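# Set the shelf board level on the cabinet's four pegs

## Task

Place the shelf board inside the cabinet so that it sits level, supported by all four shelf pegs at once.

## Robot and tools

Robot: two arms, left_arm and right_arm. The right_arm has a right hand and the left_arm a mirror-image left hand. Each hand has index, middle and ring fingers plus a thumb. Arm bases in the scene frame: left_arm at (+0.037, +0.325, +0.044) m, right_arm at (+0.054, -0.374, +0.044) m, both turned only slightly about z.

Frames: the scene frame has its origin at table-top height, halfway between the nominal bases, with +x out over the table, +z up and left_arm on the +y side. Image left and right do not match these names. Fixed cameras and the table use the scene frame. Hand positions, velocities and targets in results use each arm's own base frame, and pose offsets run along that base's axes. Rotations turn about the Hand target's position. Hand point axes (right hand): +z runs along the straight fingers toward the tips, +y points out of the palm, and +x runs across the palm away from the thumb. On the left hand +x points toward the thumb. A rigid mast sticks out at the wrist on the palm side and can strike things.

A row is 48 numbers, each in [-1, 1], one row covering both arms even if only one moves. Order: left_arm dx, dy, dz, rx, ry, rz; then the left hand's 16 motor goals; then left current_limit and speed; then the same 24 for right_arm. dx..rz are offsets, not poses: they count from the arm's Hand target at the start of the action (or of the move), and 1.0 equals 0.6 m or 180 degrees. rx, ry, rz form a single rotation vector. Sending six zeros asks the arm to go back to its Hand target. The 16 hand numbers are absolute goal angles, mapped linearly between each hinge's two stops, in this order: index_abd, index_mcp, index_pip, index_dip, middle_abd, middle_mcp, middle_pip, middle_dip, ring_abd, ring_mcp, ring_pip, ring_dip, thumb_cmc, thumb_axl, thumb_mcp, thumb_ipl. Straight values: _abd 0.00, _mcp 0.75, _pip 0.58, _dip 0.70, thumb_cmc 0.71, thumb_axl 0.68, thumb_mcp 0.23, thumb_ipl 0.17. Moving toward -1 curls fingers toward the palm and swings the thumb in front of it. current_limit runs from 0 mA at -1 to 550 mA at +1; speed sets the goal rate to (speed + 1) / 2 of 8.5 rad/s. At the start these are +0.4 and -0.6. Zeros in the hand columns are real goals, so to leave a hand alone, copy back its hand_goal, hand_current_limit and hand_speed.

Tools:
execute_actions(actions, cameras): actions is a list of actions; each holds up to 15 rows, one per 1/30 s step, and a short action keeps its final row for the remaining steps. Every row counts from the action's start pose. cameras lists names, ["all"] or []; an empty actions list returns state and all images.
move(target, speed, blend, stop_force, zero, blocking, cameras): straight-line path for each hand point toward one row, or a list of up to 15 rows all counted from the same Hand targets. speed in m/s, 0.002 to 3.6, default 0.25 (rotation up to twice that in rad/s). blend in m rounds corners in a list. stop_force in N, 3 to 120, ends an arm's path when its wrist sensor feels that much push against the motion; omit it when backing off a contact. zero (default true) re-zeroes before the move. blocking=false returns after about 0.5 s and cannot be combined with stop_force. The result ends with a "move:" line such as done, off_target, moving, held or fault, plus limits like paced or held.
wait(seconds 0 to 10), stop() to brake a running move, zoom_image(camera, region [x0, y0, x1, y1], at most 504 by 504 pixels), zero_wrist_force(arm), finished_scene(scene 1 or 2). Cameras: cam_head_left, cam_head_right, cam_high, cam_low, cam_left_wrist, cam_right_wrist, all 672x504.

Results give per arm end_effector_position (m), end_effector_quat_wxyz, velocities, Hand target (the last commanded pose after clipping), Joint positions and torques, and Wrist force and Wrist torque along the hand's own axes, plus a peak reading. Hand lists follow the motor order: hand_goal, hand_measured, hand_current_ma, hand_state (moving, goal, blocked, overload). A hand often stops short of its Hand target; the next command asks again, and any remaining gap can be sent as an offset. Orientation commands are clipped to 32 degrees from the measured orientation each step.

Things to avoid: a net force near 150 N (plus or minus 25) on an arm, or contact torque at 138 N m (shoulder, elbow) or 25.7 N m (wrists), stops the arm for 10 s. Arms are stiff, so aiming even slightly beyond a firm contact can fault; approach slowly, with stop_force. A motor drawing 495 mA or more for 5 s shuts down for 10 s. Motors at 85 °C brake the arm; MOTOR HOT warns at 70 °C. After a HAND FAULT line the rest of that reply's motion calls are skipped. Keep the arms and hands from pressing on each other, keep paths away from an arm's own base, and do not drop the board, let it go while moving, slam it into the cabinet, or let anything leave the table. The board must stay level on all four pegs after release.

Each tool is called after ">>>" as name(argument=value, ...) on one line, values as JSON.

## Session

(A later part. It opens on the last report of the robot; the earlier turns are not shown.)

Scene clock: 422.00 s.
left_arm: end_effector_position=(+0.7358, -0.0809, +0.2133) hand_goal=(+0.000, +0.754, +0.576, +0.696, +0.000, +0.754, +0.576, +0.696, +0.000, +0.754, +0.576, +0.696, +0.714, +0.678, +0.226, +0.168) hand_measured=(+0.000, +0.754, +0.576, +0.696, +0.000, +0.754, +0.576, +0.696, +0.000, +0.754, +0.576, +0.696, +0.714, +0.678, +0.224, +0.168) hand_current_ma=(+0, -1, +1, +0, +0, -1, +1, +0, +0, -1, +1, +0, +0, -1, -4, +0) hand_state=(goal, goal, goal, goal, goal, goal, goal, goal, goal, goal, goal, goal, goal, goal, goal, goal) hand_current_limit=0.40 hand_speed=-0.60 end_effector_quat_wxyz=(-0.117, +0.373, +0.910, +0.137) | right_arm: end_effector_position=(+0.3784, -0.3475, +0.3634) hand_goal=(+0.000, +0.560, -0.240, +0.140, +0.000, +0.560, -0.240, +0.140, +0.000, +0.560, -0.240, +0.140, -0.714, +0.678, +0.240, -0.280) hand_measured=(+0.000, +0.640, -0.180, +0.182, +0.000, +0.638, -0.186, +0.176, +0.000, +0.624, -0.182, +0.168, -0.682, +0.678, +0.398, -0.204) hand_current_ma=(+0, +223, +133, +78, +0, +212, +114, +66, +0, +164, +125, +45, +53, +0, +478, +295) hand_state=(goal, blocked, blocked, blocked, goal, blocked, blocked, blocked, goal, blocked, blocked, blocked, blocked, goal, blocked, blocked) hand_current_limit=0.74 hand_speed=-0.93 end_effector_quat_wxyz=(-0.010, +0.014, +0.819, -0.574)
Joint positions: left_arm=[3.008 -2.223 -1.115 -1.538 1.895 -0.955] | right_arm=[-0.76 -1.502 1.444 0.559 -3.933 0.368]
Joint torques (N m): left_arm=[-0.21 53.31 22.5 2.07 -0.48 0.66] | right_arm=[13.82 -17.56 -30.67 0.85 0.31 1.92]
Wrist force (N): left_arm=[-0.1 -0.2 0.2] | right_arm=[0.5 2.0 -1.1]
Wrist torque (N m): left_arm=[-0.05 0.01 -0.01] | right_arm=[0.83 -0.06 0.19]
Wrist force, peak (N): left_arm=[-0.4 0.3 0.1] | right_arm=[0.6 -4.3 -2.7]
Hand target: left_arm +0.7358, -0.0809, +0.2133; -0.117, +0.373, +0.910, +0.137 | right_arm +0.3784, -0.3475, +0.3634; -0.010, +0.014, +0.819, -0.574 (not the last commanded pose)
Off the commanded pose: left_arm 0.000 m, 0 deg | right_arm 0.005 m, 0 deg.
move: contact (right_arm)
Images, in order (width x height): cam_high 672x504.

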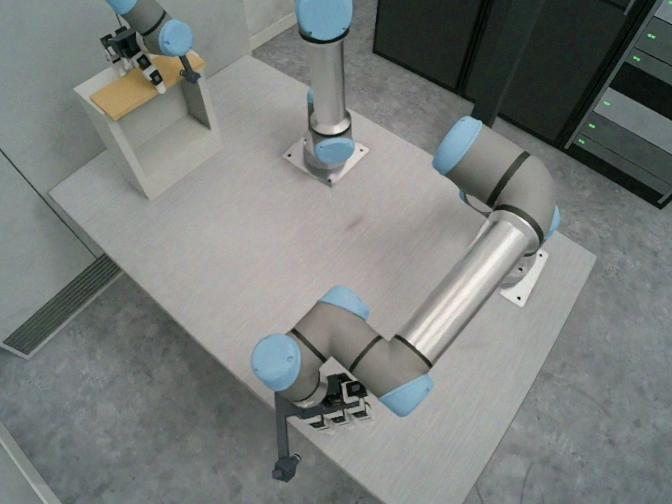

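>>> move(target=[0,0,0,0,0,0,0,0.754,0.576,0.696,0,0.754,0.576,0.696,0,0.754,0.576,0.696,0.714,0.678,0.226,0.168,0.4,-0.6,0,0,0,0,0,0,0,0.65,-0.19,0.182,0,0.65,-0.19,0.182,0,0.65,-0.19,0.182,-0.704,0.678,0.40,-0.206,0.3,-0.93], speed=0.02)

>>> move(target=[0,0,0,0,0,0,0,0.754,0.576,0.696,0,0.754,0.576,0.696,0,0.754,0.576,0.696,0.714,0.678,0.226,0.168,0.4,-0.6,0,0,0.0025,0,0,0,0,0.67,-0.19,0.184,0,0.67,-0.19,0.184,0,0.67,-0.19,0.184,-0.71,0.678,0.43,-0.206,0.3,-0.93], speed=0.02)

>>> move(target=[0,0,0,0,0,0,0,0.754,0.576,0.696,0,0.754,0.576,0.696,0,0.754,0.576,0.696,0.714,0.678,0.226,0.168,0.4,-0.6,0,0,0.0042,0,0,0,0,0.77,-0.19,0.184,0,0.77,-0.19,0.184,0,0.77,-0.19,0.184,-0.714,0.678,0.52,-0.206,0.3,-0.85], speed=0.02)

>>> move(target=[0,0,0,0,0,0,0,0.754,0.576,0.696,0,0.754,0.576,0.696,0,0.754,0.576,0.696,0.714,0.678,0.226,0.168,0.4,-0.6,0,0,0.15,0,0,0,0,0.7945,-0.194,0.1855,0,0.7945,-0.194,0.1855,0,0.7945,-0.194,0.1855,-0.714,0.678,0.506,-0.214,0.2,-0.6], speed=0.1, cameras=["cam_high"])

>>> zoom_image(camera="cam_high", region=[60, 20, 240, 155])

Scene clock: 433.93 s.
left_arm: end_effector_position=(+0.7358, -0.0809, +0.2133) hand_goal=(+0.000, +0.754, +0.576, +0.696, +0.000, +0.754, +0.576, +0.696, +0.000, +0.754, +0.576, +0.696, +0.714, +0.678, +0.226, +0.168) hand_measured=(+0.000, +0.754, +0.576, +0.696, +0.000, +0.754, +0.576, +0.696, +0.000, +0.754, +0.576, +0.696, +0.714, +0.678, +0.224, +0.168) hand_current_ma=(+0, -1, +1, +0, +0, -1, +1, +0, +0, -1, +1, +0, +0, -1, -4, +0) hand_state=(goal, goal, goal, goal, goal, goal, goal, goal, goal, goal, goal, goal, goal, goal, goal, goal) hand_current_limit=0.40 hand_speed=-0.60 end_effector_quat_wxyz=(-0.117, +0.373, +0.910, +0.137) | right_arm: end_effector_position=(+0.3784, -0.3475, +0.3634) hand_goal=(+0.000, +0.650, -0.190, +0.182, +0.000, +0.650, -0.190, +0.182, +0.000, +0.650, -0.190, +0.182, -0.704, +0.678, +0.400, -0.206) hand_measured=(+0.000, +0.648, -0.172, +0.192, +0.000, +0.644, -0.180, +0.188, +0.000, +0.638, -0.186, +0.180, -0.686, +0.678, +0.404, -0.196) hand_current_ma=(+0, -1, +25, +9, +0, -6, +10, +4, +0, -14, +3, +0, +25, +0, +3, +15) hand_state=(goal, goal, goal, goal, goal, goal, goal, goal, goal, goal, goal, goal, goal, goal, goal, goal) hand_current_limit=0.30 hand_speed=-0.93 end_effector_quat_wxyz=(-0.010, +0.014, +0.819, -0.574)
Joint positions: left_arm=[3.008 -2.223 -1.115 -1.538 1.895 -0.955] | right_arm=[-0.76 -1.502 1.444 0.559 -3.933 0.368]
Joint torques (N m): left_arm=[0.12 53.17 22.93 2.01 -0.54 0.58] | right_arm=[11.56 -18.18 -26.26 -1.43 -1.08 1.63]
Wrist force (N): left_arm=[0.0 -0.2 0.1] | right_arm=[0.4 -1.4 -1.9]
Wrist torque (N m): left_arm=[-0.05 0.00 0.01] | right_arm=[0.58 -0.02 0.20]
Wrist force, peak (N): left_arm=[-0.6 0.2 -0.1] | right_arm=[0.7 -1.9 -4.8]
Hand target: left_arm +0.7358, -0.0809, +0.2133; -0.117, +0.373, +0.910, +0.137 | right_arm +0.3784, -0.3475, +0.3634; -0.010, +0.014, +0.819, -0.574
Off the commanded pose: left_arm 0.000 m, 0 deg | right_arm 0.000 m, 0 deg.
move: done

Scene clock: 434.63 s.
left_arm: end_effector_position=(+0.7358, -0.0809, +0.2133) hand_goal=(+0.000, +0.754, +0.576, +0.696, +0.000, +0.754, +0.576, +0.696, +0.000, +0.754, +0.576, +0.696, +0.714, +0.678, +0.226, +0.168) hand_measured=(+0.000, +0.754, +0.576, +0.696, +0.000, +0.754, +0.576, +0.696, +0.000, +0.754, +0.576, +0.696, +0.714, +0.678, +0.224, +0.168) hand_current_ma=(+0, -1, +1, +0, +0, -1, +1, +0, +0, -1, +1, +0, +0, -1, -4, +0) hand_state=(goal, goal, goal, goal, goal, goal, goal, goal, goal, goal, goal, goal, goal, goal, goal, goal) hand_current_limit=0.40 hand_speed=-0.60 end_effector_quat_wxyz=(-0.117, +0.373, +0.910, +0.137) | right_arm: end_effector_position=(+0.3784, -0.3475, +0.3650) hand_goal=(+0.000, +0.670, -0.190, +0.184, +0.000, +0.670, -0.190, +0.184, +0.000, +0.670, -0.190, +0.184, -0.710, +0.678, +0.430, -0.206) hand_measured=(+0.000, +0.658, -0.184, +0.190, +0.000, +0.650, -0.188, +0.186, +0.000, +0.654, -0.188, +0.182, -0.706, +0.678, +0.424, -0.204) hand_current_ma=(+0, -14, +5, +4, +0, -28, +1, +2, +0, -21, +1, -1, +3, +0, -7, +2) hand_state=(goal, goal, goal, goal, goal, goal, goal, goal, goal, goal, goal, goal, goal, goal, goal, goal) hand_current_limit=0.30 hand_speed=-0.93 end_effector_quat_wxyz=(-0.010, +0.014, +0.819, -0.574)
Joint positions: left_arm=[3.008 -2.223 -1.115 -1.538 1.895 -0.955] | right_arm=[-0.76 -1.502 1.44 0.563 -3.933 0.368]
Joint torques (N m): left_arm=[0.38 53.91 22.76 2.12 -0.56 0.6] | right_arm=[9.56 -16.26 -25.76 1.49 -1.09 1.12]
Wrist force (N): left_arm=[-0.1 0.0 -0.1] | right_arm=[0.4 -1.4 -2.1]
Wrist torque (N m): left_arm=[0.01 0.00 -0.01] | right_arm=[0.61 -0.02 0.18]
Wrist force, peak (N): left_arm=[-0.1 0.3 0.4] | right_arm=[0.5 -1.5 -2.4]
Hand target: left_arm +0.7358, -0.0809, +0.2133; -0.117, +0.373, +0.910, +0.137 | right_arm +0.3784, -0.3475, +0.3649; -0.010, +0.014, +0.819, -0.574
Off the commanded pose: left_arm 0.000 m, 0 deg | right_arm 0.000 m, 0 deg.
move: done

Scene clock: 435.33 s.
left_arm: end_effector_position=(+0.7358, -0.0809, +0.2133) hand_goal=(+0.000, +0.754, +0.576, +0.696, +0.000, +0.754, +0.576, +0.696, +0.000, +0.754, +0.576, +0.696, +0.714, +0.678, +0.226, +0.168) hand_measured=(+0.000, +0.754, +0.576, +0.696, +0.000, +0.754, +0.576, +0.696, +0.000, +0.754, +0.576, +0.696, +0.714, +0.678, +0.224, +0.168) hand_current_ma=(+0, -1, +1, +0, +0, -1, +1, +0, +0, -1, +1, +0, +0, -1, -4, +0) hand_state=(goal, goal, goal, goal, goal, goal, goal, goal, goal, goal, goal, goal, goal, goal, goal, goal) hand_current_limit=0.40 hand_speed=-0.60 end_effector_quat_wxyz=(-0.117, +0.373, +0.910, +0.137) | right_arm: end_effector_position=(+0.3784, -0.3475, +0.3675) hand_goal=(+0.000, +0.770, -0.190, +0.184, +0.000, +0.770, -0.190, +0.184, +0.000, +0.770, -0.190, +0.184, -0.714, +0.678, +0.520, -0.206) hand_measured=(+0.000, +0.754, -0.188, +0.188, +0.000, +0.750, -0.188, +0.186, +0.000, +0.754, -0.188, +0.182, -0.710, +0.678, +0.514, -0.204) hand_current_ma=(+0, -22, +1, +2, +0, -31, +1, +1, +0, -23, +1, -1, +3, +0, -8, +1) hand_state=(goal, goal, goal, goal, goal, blocked, goal, goal, goal, goal, goal, goal, goal, goal, goal, goal) hand_current_limit=0.30 hand_speed=-0.85 end_effector_quat_wxyz=(-0.010, +0.014, +0.819, -0.574)
Joint positions: left_arm=[3.008 -2.223 -1.115 -1.538 1.895 -0.955] | right_arm=[-0.76 -1.502 1.433 0.57 -3.933 0.368]
Joint torques (N m): left_arm=[0.09 52.57 22.66 2.01 -0.49 0.57] | right_arm=[7.49 -16.28 -23.6 1.04 -0.94 0.56]
Wrist force (N): left_arm=[-0.1 0.2 -0.1] | right_arm=[0.4 -1.4 -2.3]
Wrist torque (N m): left_arm=[0.03 0.01 -0.02] | right_arm=[0.61 -0.04 0.17]
Wrist force, peak (N): left_arm=[-0.4 0.2 0.3] | right_arm=[0.7 -1.6 -2.5]
Hand target: left_arm +0.7358, -0.0809, +0.2133; -0.117, +0.373, +0.910, +0.137 | right_arm +0.3784, -0.3475, +0.3675; -0.010, +0.014, +0.819, -0.574
Off the commanded pose: left_arm 0.000 m, 0 deg | right_arm 0.000 m, 0 deg.
move: done

Scene clock: 436.70 s.
left_arm: end_effector_position=(+0.7358, -0.0809, +0.2133) hand_goal=(+0.000, +0.754, +0.576, +0.696, +0.000, +0.754, +0.576, +0.696, +0.000, +0.754, +0.576, +0.696, +0.714, +0.678, +0.226, +0.168) hand_measured=(+0.000, +0.754, +0.576, +0.696, +0.000, +0.754, +0.576, +0.696, +0.000, +0.754, +0.576, +0.696, +0.714, +0.678, +0.224, +0.168) hand_current_ma=(+0, -1, +1, +0, +0, -1, +1, +0, +0, -1, +1, +0, +0, -1, -4, +0) hand_state=(goal, goal, goal, goal, goal, goal, goal, goal, goal, goal, goal, goal, goal, goal, goal, goal) hand_current_limit=0.40 hand_speed=-0.60 end_effector_quat_wxyz=(-0.117, +0.373, +0.910, +0.137) | right_arm: end_effector_position=(+0.3785, -0.3475, +0.4574) hand_goal=(+0.000, +0.794, -0.194, +0.186, +0.000, +0.794, -0.194, +0.186, +0.000, +0.794, -0.194, +0.186, -0.714, +0.678, +0.506, -0.214) hand_measured=(+0.000, +0.778, -0.192, +0.188, +0.000, +0.774, -0.192, +0.186, +0.000, +0.778, -0.192, +0.184, -0.710, +0.678, +0.506, -0.212) hand_current_ma=(+0, -20, +1, +0, +0, -29, +1, +0, +0, -21, +1, -2, +3, +0, +0, +1) hand_state=(goal, goal, goal, goal, goal, goal, goal, goal, goal, goal, goal, goal, goal, goal, goal, goal) hand_current_limit=0.20 hand_speed=-0.60 end_effector_quat_wxyz=(-0.010, +0.014, +0.819, -0.574)
Joint positions: left_arm=[3.008 -2.223 -1.115 -1.538 1.895 -0.955] | right_arm=[-0.76 -1.461 1.154 0.808 -3.933 0.368]
Joint torques (N m): left_arm=[0.47 52.51 23.86 2 -0.6 0.62] | right_arm=[-1.57 -32.68 -18.29 -1.04 2.4 1.77]
Wrist force (N): left_arm=[-0.1 0.3 0.1] | right_arm=[0.6 -1.6 -2.3]
Wrist torque (N m): left_arm=[0.03 0.01 -0.01] | right_arm=[0.59 -0.08 0.17]
Wrist force, peak (N): left_arm=[-0.2 0.4 0.2] | right_arm=[0.9 -2.5 -2.5]
Hand target: left_arm +0.7358, -0.0809, +0.2133; -0.117, +0.373, +0.910, +0.137 | right_arm +0.3784, -0.3475, +0.4575; -0.010, +0.014, +0.819, -0.574
Off the commanded pose: left_arm 0.000 m, 0 deg | right_arm 0.000 m, 0 deg.
move: done
Images, in order (width x height): cam_high 672x504.

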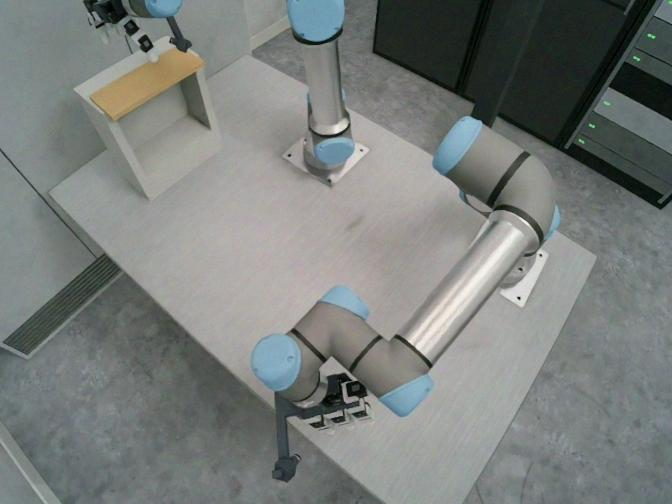

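Scaled by 2.800 from the camera's 672x504 image, which has a finer 960x720 frame.

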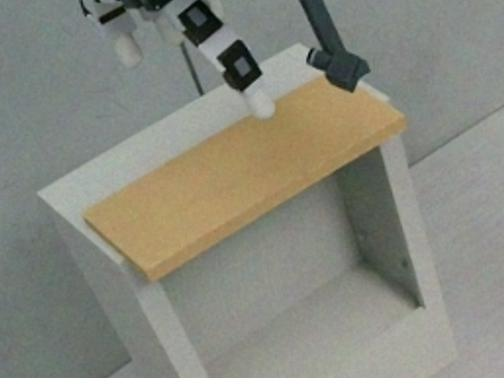

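>>> move(target=[0,0,0,0,0,0,0,0.754,0.576,0.696,0,0.754,0.576,0.696,0,0.754,0.576,0.696,0.714,0.678,0.226,0.168,0.4,-0.6,0.136,0.4292,-0.0125,-0.1102,-0.0166,0.1153,0,0.7945,-0.194,0.1855,0,0.7945,-0.194,0.1855,0,0.7945,-0.194,0.1855,-0.714,0.678,0.506,-0.214,0.2,-0.6], speed=0.22)

>>> move(target=[0,0,0,0,0,0,0,0.754,0.576,0.696,0,0.754,0.576,0.696,0,0.754,0.576,0.696,0.714,0.678,0.226,0.168,0.4,-0.6,0,0,0,0,0,-0.1667,0,0.7945,-0.194,0.1855,0,0.7945,-0.194,0.1855,0,0.7945,-0.194,0.1855,-0.714,0.678,0.506,-0.214,0.2,-0.6], speed=0.25)

>>> move(target=[0,0,0,0,0,0,0,0.754,0.576,0.696,0,0.754,0.576,0.696,0,0.754,0.576,0.696,0.714,0.678,0.226,0.168,0.4,-0.6,0,0,0,0,0,-0.1667,0,0.7945,-0.194,0.1855,0,0.7945,-0.194,0.1855,0,0.7945,-0.194,0.1855,-0.714,0.678,0.506,-0.214,0.2,-0.6], speed=0.25)

Scene clock: 449.93 s.
left_arm: end_effector_position=(+0.7358, -0.0809, +0.2133) hand_goal=(+0.000, +0.754, +0.576, +0.696, +0.000, +0.754, +0.576, +0.696, +0.000, +0.754, +0.576, +0.696, +0.714, +0.678, +0.226, +0.168) hand_measured=(+0.000, +0.754, +0.576, +0.696, +0.000, +0.754, +0.576, +0.696, +0.000, +0.754, +0.576, +0.696, +0.714, +0.678, +0.224, +0.168) hand_current_ma=(+0, -1, +1, +0, +0, -1, +1, +0, +0, -1, +1, +0, +0, -1, -4, +0) hand_state=(goal, goal, goal, goal, goal, goal, goal, goal, goal, goal, goal, goal, goal, goal, goal, goal) hand_current_limit=0.40 hand_speed=-0.60 end_effector_quat_wxyz=(-0.117, +0.373, +0.910, +0.137) | right_arm: end_effector_position=(+0.4600, -0.0900, +0.4500) hand_goal=(+0.000, +0.794, -0.194, +0.186, +0.000, +0.794, -0.194, +0.186, +0.000, +0.794, -0.194, +0.186, -0.714, +0.678, +0.506, -0.214) hand_measured=(+0.000, +0.778, -0.192, +0.188, +0.000, +0.774, -0.194, +0.186, +0.000, +0.778, -0.194, +0.184, -0.710, +0.678, +0.506, -0.212) hand_current_ma=(+0, -20, +0, +0, +0, -28, +0, +0, +0, -21, +0, -2, +2, +0, +0, +1) hand_state=(goal, goal, goal, goal, goal, goal, goal, goal, goal, goal, goal, goal, goal, goal, goal, goal) hand_current_limit=0.20 hand_speed=-0.60 end_effector_quat_wxyz=(+0.117, -0.117, +0.698, -0.697)
Joint positions: left_arm=[3.008 -2.223 -1.115 -1.538 1.895 -0.955] | right_arm=[-0.038 -1.642 1.518 0.125 -3.511 0.002]
Joint torques (N m): left_arm=[0.95 52.88 23.29 1.95 -0.63 0.63] | right_arm=[2.86 -11.44 -29.81 -0.16 -0.59 0.52]
Wrist force (N): left_arm=[-0.3 0.1 0.1] | right_arm=[0.8 -1.9 -1.4]
Wrist torque (N m): left_arm=[0.01 0.03 -0.03] | right_arm=[0.48 -0.03 0.16]
Wrist force, peak (N): left_arm=[-0.4 0.2 0.6] | right_arm=[-0.4 -1.6 -3.2]
Hand target: left_arm +0.7358, -0.0809, +0.2133; -0.117, +0.373, +0.910, +0.137 | right_arm +0.4600, -0.0899, +0.4500; +0.117, -0.117, +0.698, -0.697
Off the commanded pose: left_arm 0.000 m, 0 deg | right_arm 0.000 m, 0 deg.
move: done

Scene clock: 451.47 s.
left_arm: end_effector_position=(+0.7358, -0.0809, +0.2133) hand_goal=(+0.000, +0.754, +0.576, +0.696, +0.000, +0.754, +0.576, +0.696, +0.000, +0.754, +0.576, +0.696, +0.714, +0.678, +0.226, +0.168) hand_measured=(+0.000, +0.754, +0.576, +0.696, +0.000, +0.754, +0.576, +0.696, +0.000, +0.754, +0.576, +0.696, +0.714, +0.678, +0.224, +0.168) hand_current_ma=(+0, -1, +1, +0, +0, -1, +1, +0, +0, -1, +1, +0, +0, -1, -4, +0) hand_state=(goal, goal, goal, goal, goal, goal, goal, goal, goal, goal, goal, goal, goal, goal, goal, goal) hand_current_limit=0.40 hand_speed=-0.60 end_effector_quat_wxyz=(-0.117, +0.373, +0.910, +0.137) | right_arm: end_effector_position=(+0.4600, -0.0901, +0.4499) hand_goal=(+0.000, +0.794, -0.194, +0.186, +0.000, +0.794, -0.194, +0.186, +0.000, +0.794, -0.194, +0.186, -0.714, +0.678, +0.506, -0.214) hand_measured=(+0.000, +0.778, -0.192, +0.188, +0.000, +0.774, -0.194, +0.186, +0.000, +0.778, -0.194, +0.184, -0.710, +0.678, +0.506, -0.212) hand_current_ma=(+0, -20, +0, +0, +0, -28, +0, +0, +0, -21, +0, -2, +2, +0, +0, +1) hand_state=(goal, goal, goal, goal, goal, goal, goal, goal, goal, goal, goal, goal, goal, goal, goal, goal) hand_current_limit=0.20 hand_speed=-0.60 end_effector_quat_wxyz=(-0.068, +0.068, +0.704, -0.704)
Joint positions: left_arm=[3.008 -2.223 -1.115 -1.538 1.895 -0.955] | right_arm=[0.013 -1.345 1.196 0.146 -2.937 -0.002]
Joint torques (N m): left_arm=[0.43 53.29 22.59 2.09 -0.62 0.8] | right_arm=[11.99 -36.46 -13.62 -1.44 0.27 -1.75]
Wrist force (N): left_arm=[-0.2 0.1 0.2] | right_arm=[0.8 -1.3 -1.3]
Wrist torque (N m): left_arm=[-0.01 0.01 -0.01] | right_arm=[0.59 -0.07 0.22]
Wrist force, peak (N): left_arm=[-0.1 0.6 0.0] | right_arm=[1.0 -2.1 -1.6]
Hand target: left_arm +0.7358, -0.0809, +0.2133; -0.117, +0.373, +0.910, +0.137 | right_arm +0.4600, -0.0899, +0.4500; -0.068, +0.068, +0.704, -0.704
Off the commanded pose: left_arm 0.000 m, 0 deg | right_arm 0.000 m, 0 deg.
move: done

Scene clock: 452.70 s.
left_arm: end_effector_position=(+0.7358, -0.0809, +0.2133) hand_goal=(+0.000, +0.754, +0.576, +0.696, +0.000, +0.754, +0.576, +0.696, +0.000, +0.754, +0.576, +0.696, +0.714, +0.678, +0.226, +0.168) hand_measured=(+0.000, +0.754, +0.576, +0.696, +0.000, +0.754, +0.576, +0.696, +0.000, +0.754, +0.576, +0.696, +0.714, +0.678, +0.224, +0.168) hand_current_ma=(+0, -1, +1, +0, +0, -1, +1, +0, +0, -1, +1, +0, +0, -1, -4, +0) hand_state=(goal, goal, goal, goal, goal, goal, goal, goal, goal, goal, goal, goal, goal, goal, goal, goal) hand_current_limit=0.40 hand_speed=-0.60 end_effector_quat_wxyz=(-0.117, +0.373, +0.910, +0.137) | right_arm: end_effector_position=(+0.4600, -0.0899, +0.4498) hand_goal=(+0.000, +0.794, -0.194, +0.186, +0.000, +0.794, -0.194, +0.186, +0.000, +0.794, -0.194, +0.186, -0.714, +0.678, +0.506, -0.214) hand_measured=(+0.000, +0.780, -0.194, +0.188, +0.000, +0.776, -0.194, +0.186, +0.000, +0.778, -0.194, +0.184, -0.712, +0.678, +0.506, -0.212) hand_current_ma=(+0, -18, +0, +0, +0, -26, +0, +0, +0, -20, +0, -1, +2, +0, +0, +1) hand_state=(goal, goal, goal, goal, goal, goal, goal, goal, goal, goal, goal, goal, goal, goal, goal, goal) hand_current_limit=0.20 hand_speed=-0.60 end_effector_quat_wxyz=(-0.196, +0.197, +0.680, -0.679)
Joint positions: left_arm=[3.008 -2.223 -1.115 -1.538 1.895 -0.955] | right_arm=[-0.03 -1.142 0.922 0.218 -2.608 -0.002]
Joint torques (N m): left_arm=[-0.2 53.23 22.72 2.1 -0.69 0.76] | right_arm=[12.85 -45.09 -10.25 -1 -1.88 1.14]
Wrist force (N): left_arm=[0.1 0.2 0.1] | right_arm=[1.0 -1.5 -0.9]
Wrist torque (N m): left_arm=[0.01 -0.01 0.01] | right_arm=[0.53 -0.09 0.16]
Wrist force, peak (N): left_arm=[-0.2 0.5 -0.1] | right_arm=[2.3 -3.7 -0.6]
Hand target: left_arm +0.7358, -0.0809, +0.2133; -0.117, +0.373, +0.910, +0.137 | right_arm +0.4600, -0.0898, +0.4498; -0.196, +0.197, +0.680, -0.679 (not the last commanded pose)
Off the commanded pose: left_arm 0.000 m, 0 deg | right_arm 0.000 m, 9 deg.
move: held (right_arm; a check stopped the path); limits=held
pose unreachable (right arm): on one or more control steps of this call, first in action 0 (counted from 0), this arm could not follow its commanded pose, so it was not sent that pose on those steps. It may still have moved: this result reports where it is.
cause: moving toward the commanded pose would bring two parts of the arm too close to each other (joints 4 (wrist 1) to 6 (wrist 3) lie between them).

>>> move(target=[0,0,0,0,0,0,0,0.754,0.576,0.696,0,0.754,0.576,0.696,0,0.754,0.576,0.696,0.714,0.678,0.226,0.168,0.4,-0.6,0,0,0,0.0510,-0.1278,0.0411,0,0.7945,-0.194,0.1855,0,0.7945,-0.194,0.1855,0,0.7945,-0.194,0.1855,-0.714,0.678,0.506,-0.214,0.2,-0.6], speed=0.25)

>>> move(target=[0,0,0,0,0,0,0,0.754,0.576,0.696,0,0.754,0.576,0.696,0,0.754,0.576,0.696,0.714,0.678,0.226,0.168,0.4,-0.6,-0.08,-0.03,-0.03,-0.1252,-0.7063,-0.4654,0,0.7945,-0.194,0.1855,0,0.7945,-0.194,0.1855,0,0.7945,-0.194,0.1855,-0.714,0.678,0.506,-0.214,0.2,-0.6], speed=0.35, cameras=["cam_right_wrist"])

Scene clock: 487.00 s.
left_arm: end_effector_position=(+0.7358, -0.0809, +0.2133) hand_goal=(+0.000, +0.754, +0.576, +0.696, +0.000, +0.754, +0.576, +0.696, +0.000, +0.754, +0.576, +0.696, +0.714, +0.678, +0.226, +0.168) hand_measured=(+0.000, +0.754, +0.576, +0.696, +0.000, +0.754, +0.576, +0.696, +0.000, +0.754, +0.576, +0.696, +0.714, +0.678, +0.224, +0.168) hand_current_ma=(+0, -1, +1, +0, +0, -1, +1, +0, +0, -1, +1, +0, +0, -1, -4, +0) hand_state=(goal, goal, goal, goal, goal, goal, goal, goal, goal, goal, goal, goal, goal, goal, goal, goal) hand_current_limit=0.40 hand_speed=-0.60 end_effector_quat_wxyz=(-0.117, +0.373, +0.910, +0.137) | right_arm: end_effector_position=(+0.4599, -0.0899, +0.4498) hand_goal=(+0.000, +0.794, -0.194, +0.186, +0.000, +0.794, -0.194, +0.186, +0.000, +0.794, -0.194, +0.186, -0.714, +0.678, +0.506, -0.214) hand_measured=(+0.000, +0.780, -0.194, +0.188, +0.000, +0.776, -0.194, +0.186, +0.000, +0.778, -0.194, +0.184, -0.712, +0.678, +0.506, -0.212) hand_current_ma=(+0, -18, +0, +0, +0, -26, +0, +0, +0, -20, +0, -1, +0, +0, +0, +1) hand_state=(goal, goal, goal, goal, goal, goal, goal, goal, goal, goal, goal, goal, goal, goal, goal, goal) hand_current_limit=0.20 hand_speed=-0.60 end_effector_quat_wxyz=(-0.028, +0.268, +0.768, -0.581)
Joint positions: left_arm=[3.008 -2.223 -1.115 -1.538 1.895 -0.955] | right_arm=[-0.056 -1.509 1.312 -0.616 -2.68 -0.471]
Joint torques (N m): left_arm=[0.16 53.11 22.86 1.98 -0.55 0.72] | right_arm=[6.19 -23.97 -25.78 -2.6 0.39 0.24]
Wrist force (N): left_arm=[-0.2 0.2 -0.2] | right_arm=[0.3 -1.3 -1.5]
Wrist torque (N m): left_arm=[0.03 0.02 -0.03] | right_arm=[0.49 -0.09 0.18]
Wrist force, peak (N): left_arm=[-0.3 0.3 0.5] | right_arm=[0.6 -2.3 -1.1]
Hand target: left_arm +0.7358, -0.0809, +0.2133; -0.117, +0.373, +0.910, +0.137 | right_arm +0.4600, -0.0898, +0.4498; -0.028, +0.268, +0.768, -0.581
Off the commanded pose: left_arm 0.000 m, 0 deg | right_arm 0.000 m, 0 deg.
move: done

Scene clock: 491.37 s.
left_arm: end_effector_position=(+0.7358, -0.0809, +0.2133) hand_goal=(+0.000, +0.754, +0.576, +0.696, +0.000, +0.754, +0.576, +0.696, +0.000, +0.754, +0.576, +0.696, +0.714, +0.678, +0.226, +0.168) hand_measured=(+0.000, +0.754, +0.576, +0.696, +0.000, +0.754, +0.576, +0.696, +0.000, +0.754, +0.576, +0.696, +0.714, +0.678, +0.224, +0.168) hand_current_ma=(+0, -1, +1, +0, +0, -1, +1, +0, +0, -1, +1, +0, +0, -1, -4, +0) hand_state=(goal, goal, goal, goal, goal, goal, goal, goal, goal, goal, goal, goal, goal, goal, goal, goal) hand_current_limit=0.40 hand_speed=-0.60 end_effector_quat_wxyz=(-0.117, +0.373, +0.910, +0.137) | right_arm: end_effector_position=(+0.4119, -0.1079, +0.4318) hand_goal=(+0.000, +0.794, -0.194, +0.186, +0.000, +0.794, -0.194, +0.186, +0.000, +0.794, -0.194, +0.186, -0.714, +0.678, +0.506, -0.214) hand_measured=(+0.000, +0.796, -0.194, +0.188, +0.000, +0.798, -0.194, +0.186, +0.000, +0.798, -0.194, +0.184, -0.718, +0.678, +0.506, -0.212) hand_current_ma=(+0, +2, +0, +0, +0, +3, +0, +0, +0, +2, +0, -1, -2, +0, +0, +1) hand_state=(goal, goal, goal, goal, goal, goal, goal, goal, goal, goal, goal, goal, goal, goal, goal, goal) hand_current_limit=0.20 hand_speed=-0.60 end_effector_quat_wxyz=(+0.342, +0.939, -0.029, -0.010)
Joint positions: left_arm=[3.008 -2.223 -1.115 -1.538 1.895 -0.955] | right_arm=[-0.068 -1.691 1.773 -1.659 -2.269 1.562]
Joint torques (N m): left_arm=[-0.14 52.33 22.57 2.15 -0.72 0.78] | right_arm=[-1.7 -16.67 -31.22 -1.62 0.55 0.22]
Wrist force (N): left_arm=[-0.4 0.2 0.2] | right_arm=[0.1 -0.1 -1.3]
Wrist torque (N m): left_arm=[0.02 0.04 -0.03] | right_arm=[0.05 0.06 -0.03]
Wrist force, peak (N): left_arm=[-0.3 0.1 0.6] | right_arm=[0.1 -1.5 -1.7]
Hand target: left_arm +0.7358, -0.0809, +0.2133; -0.117, +0.373, +0.910, +0.137 | right_arm +0.4120, -0.1078, +0.4318; +0.342, +0.939, -0.029, -0.010
Off the commanded pose: left_arm 0.000 m, 0 deg | right_arm 0.000 m, 0 deg.
move: done
Images, in order (width x height): cam_right_wrist 672x504.

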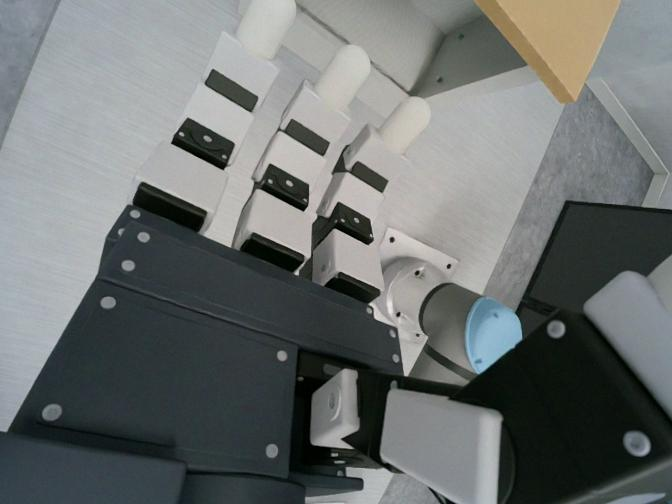

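>>> zoom_image(camera="cam_right_wrist", region=[400, 0, 640, 180])

Scaled by 2.100 from the camera's 672x504 image, which has a finer 960x720 frame.

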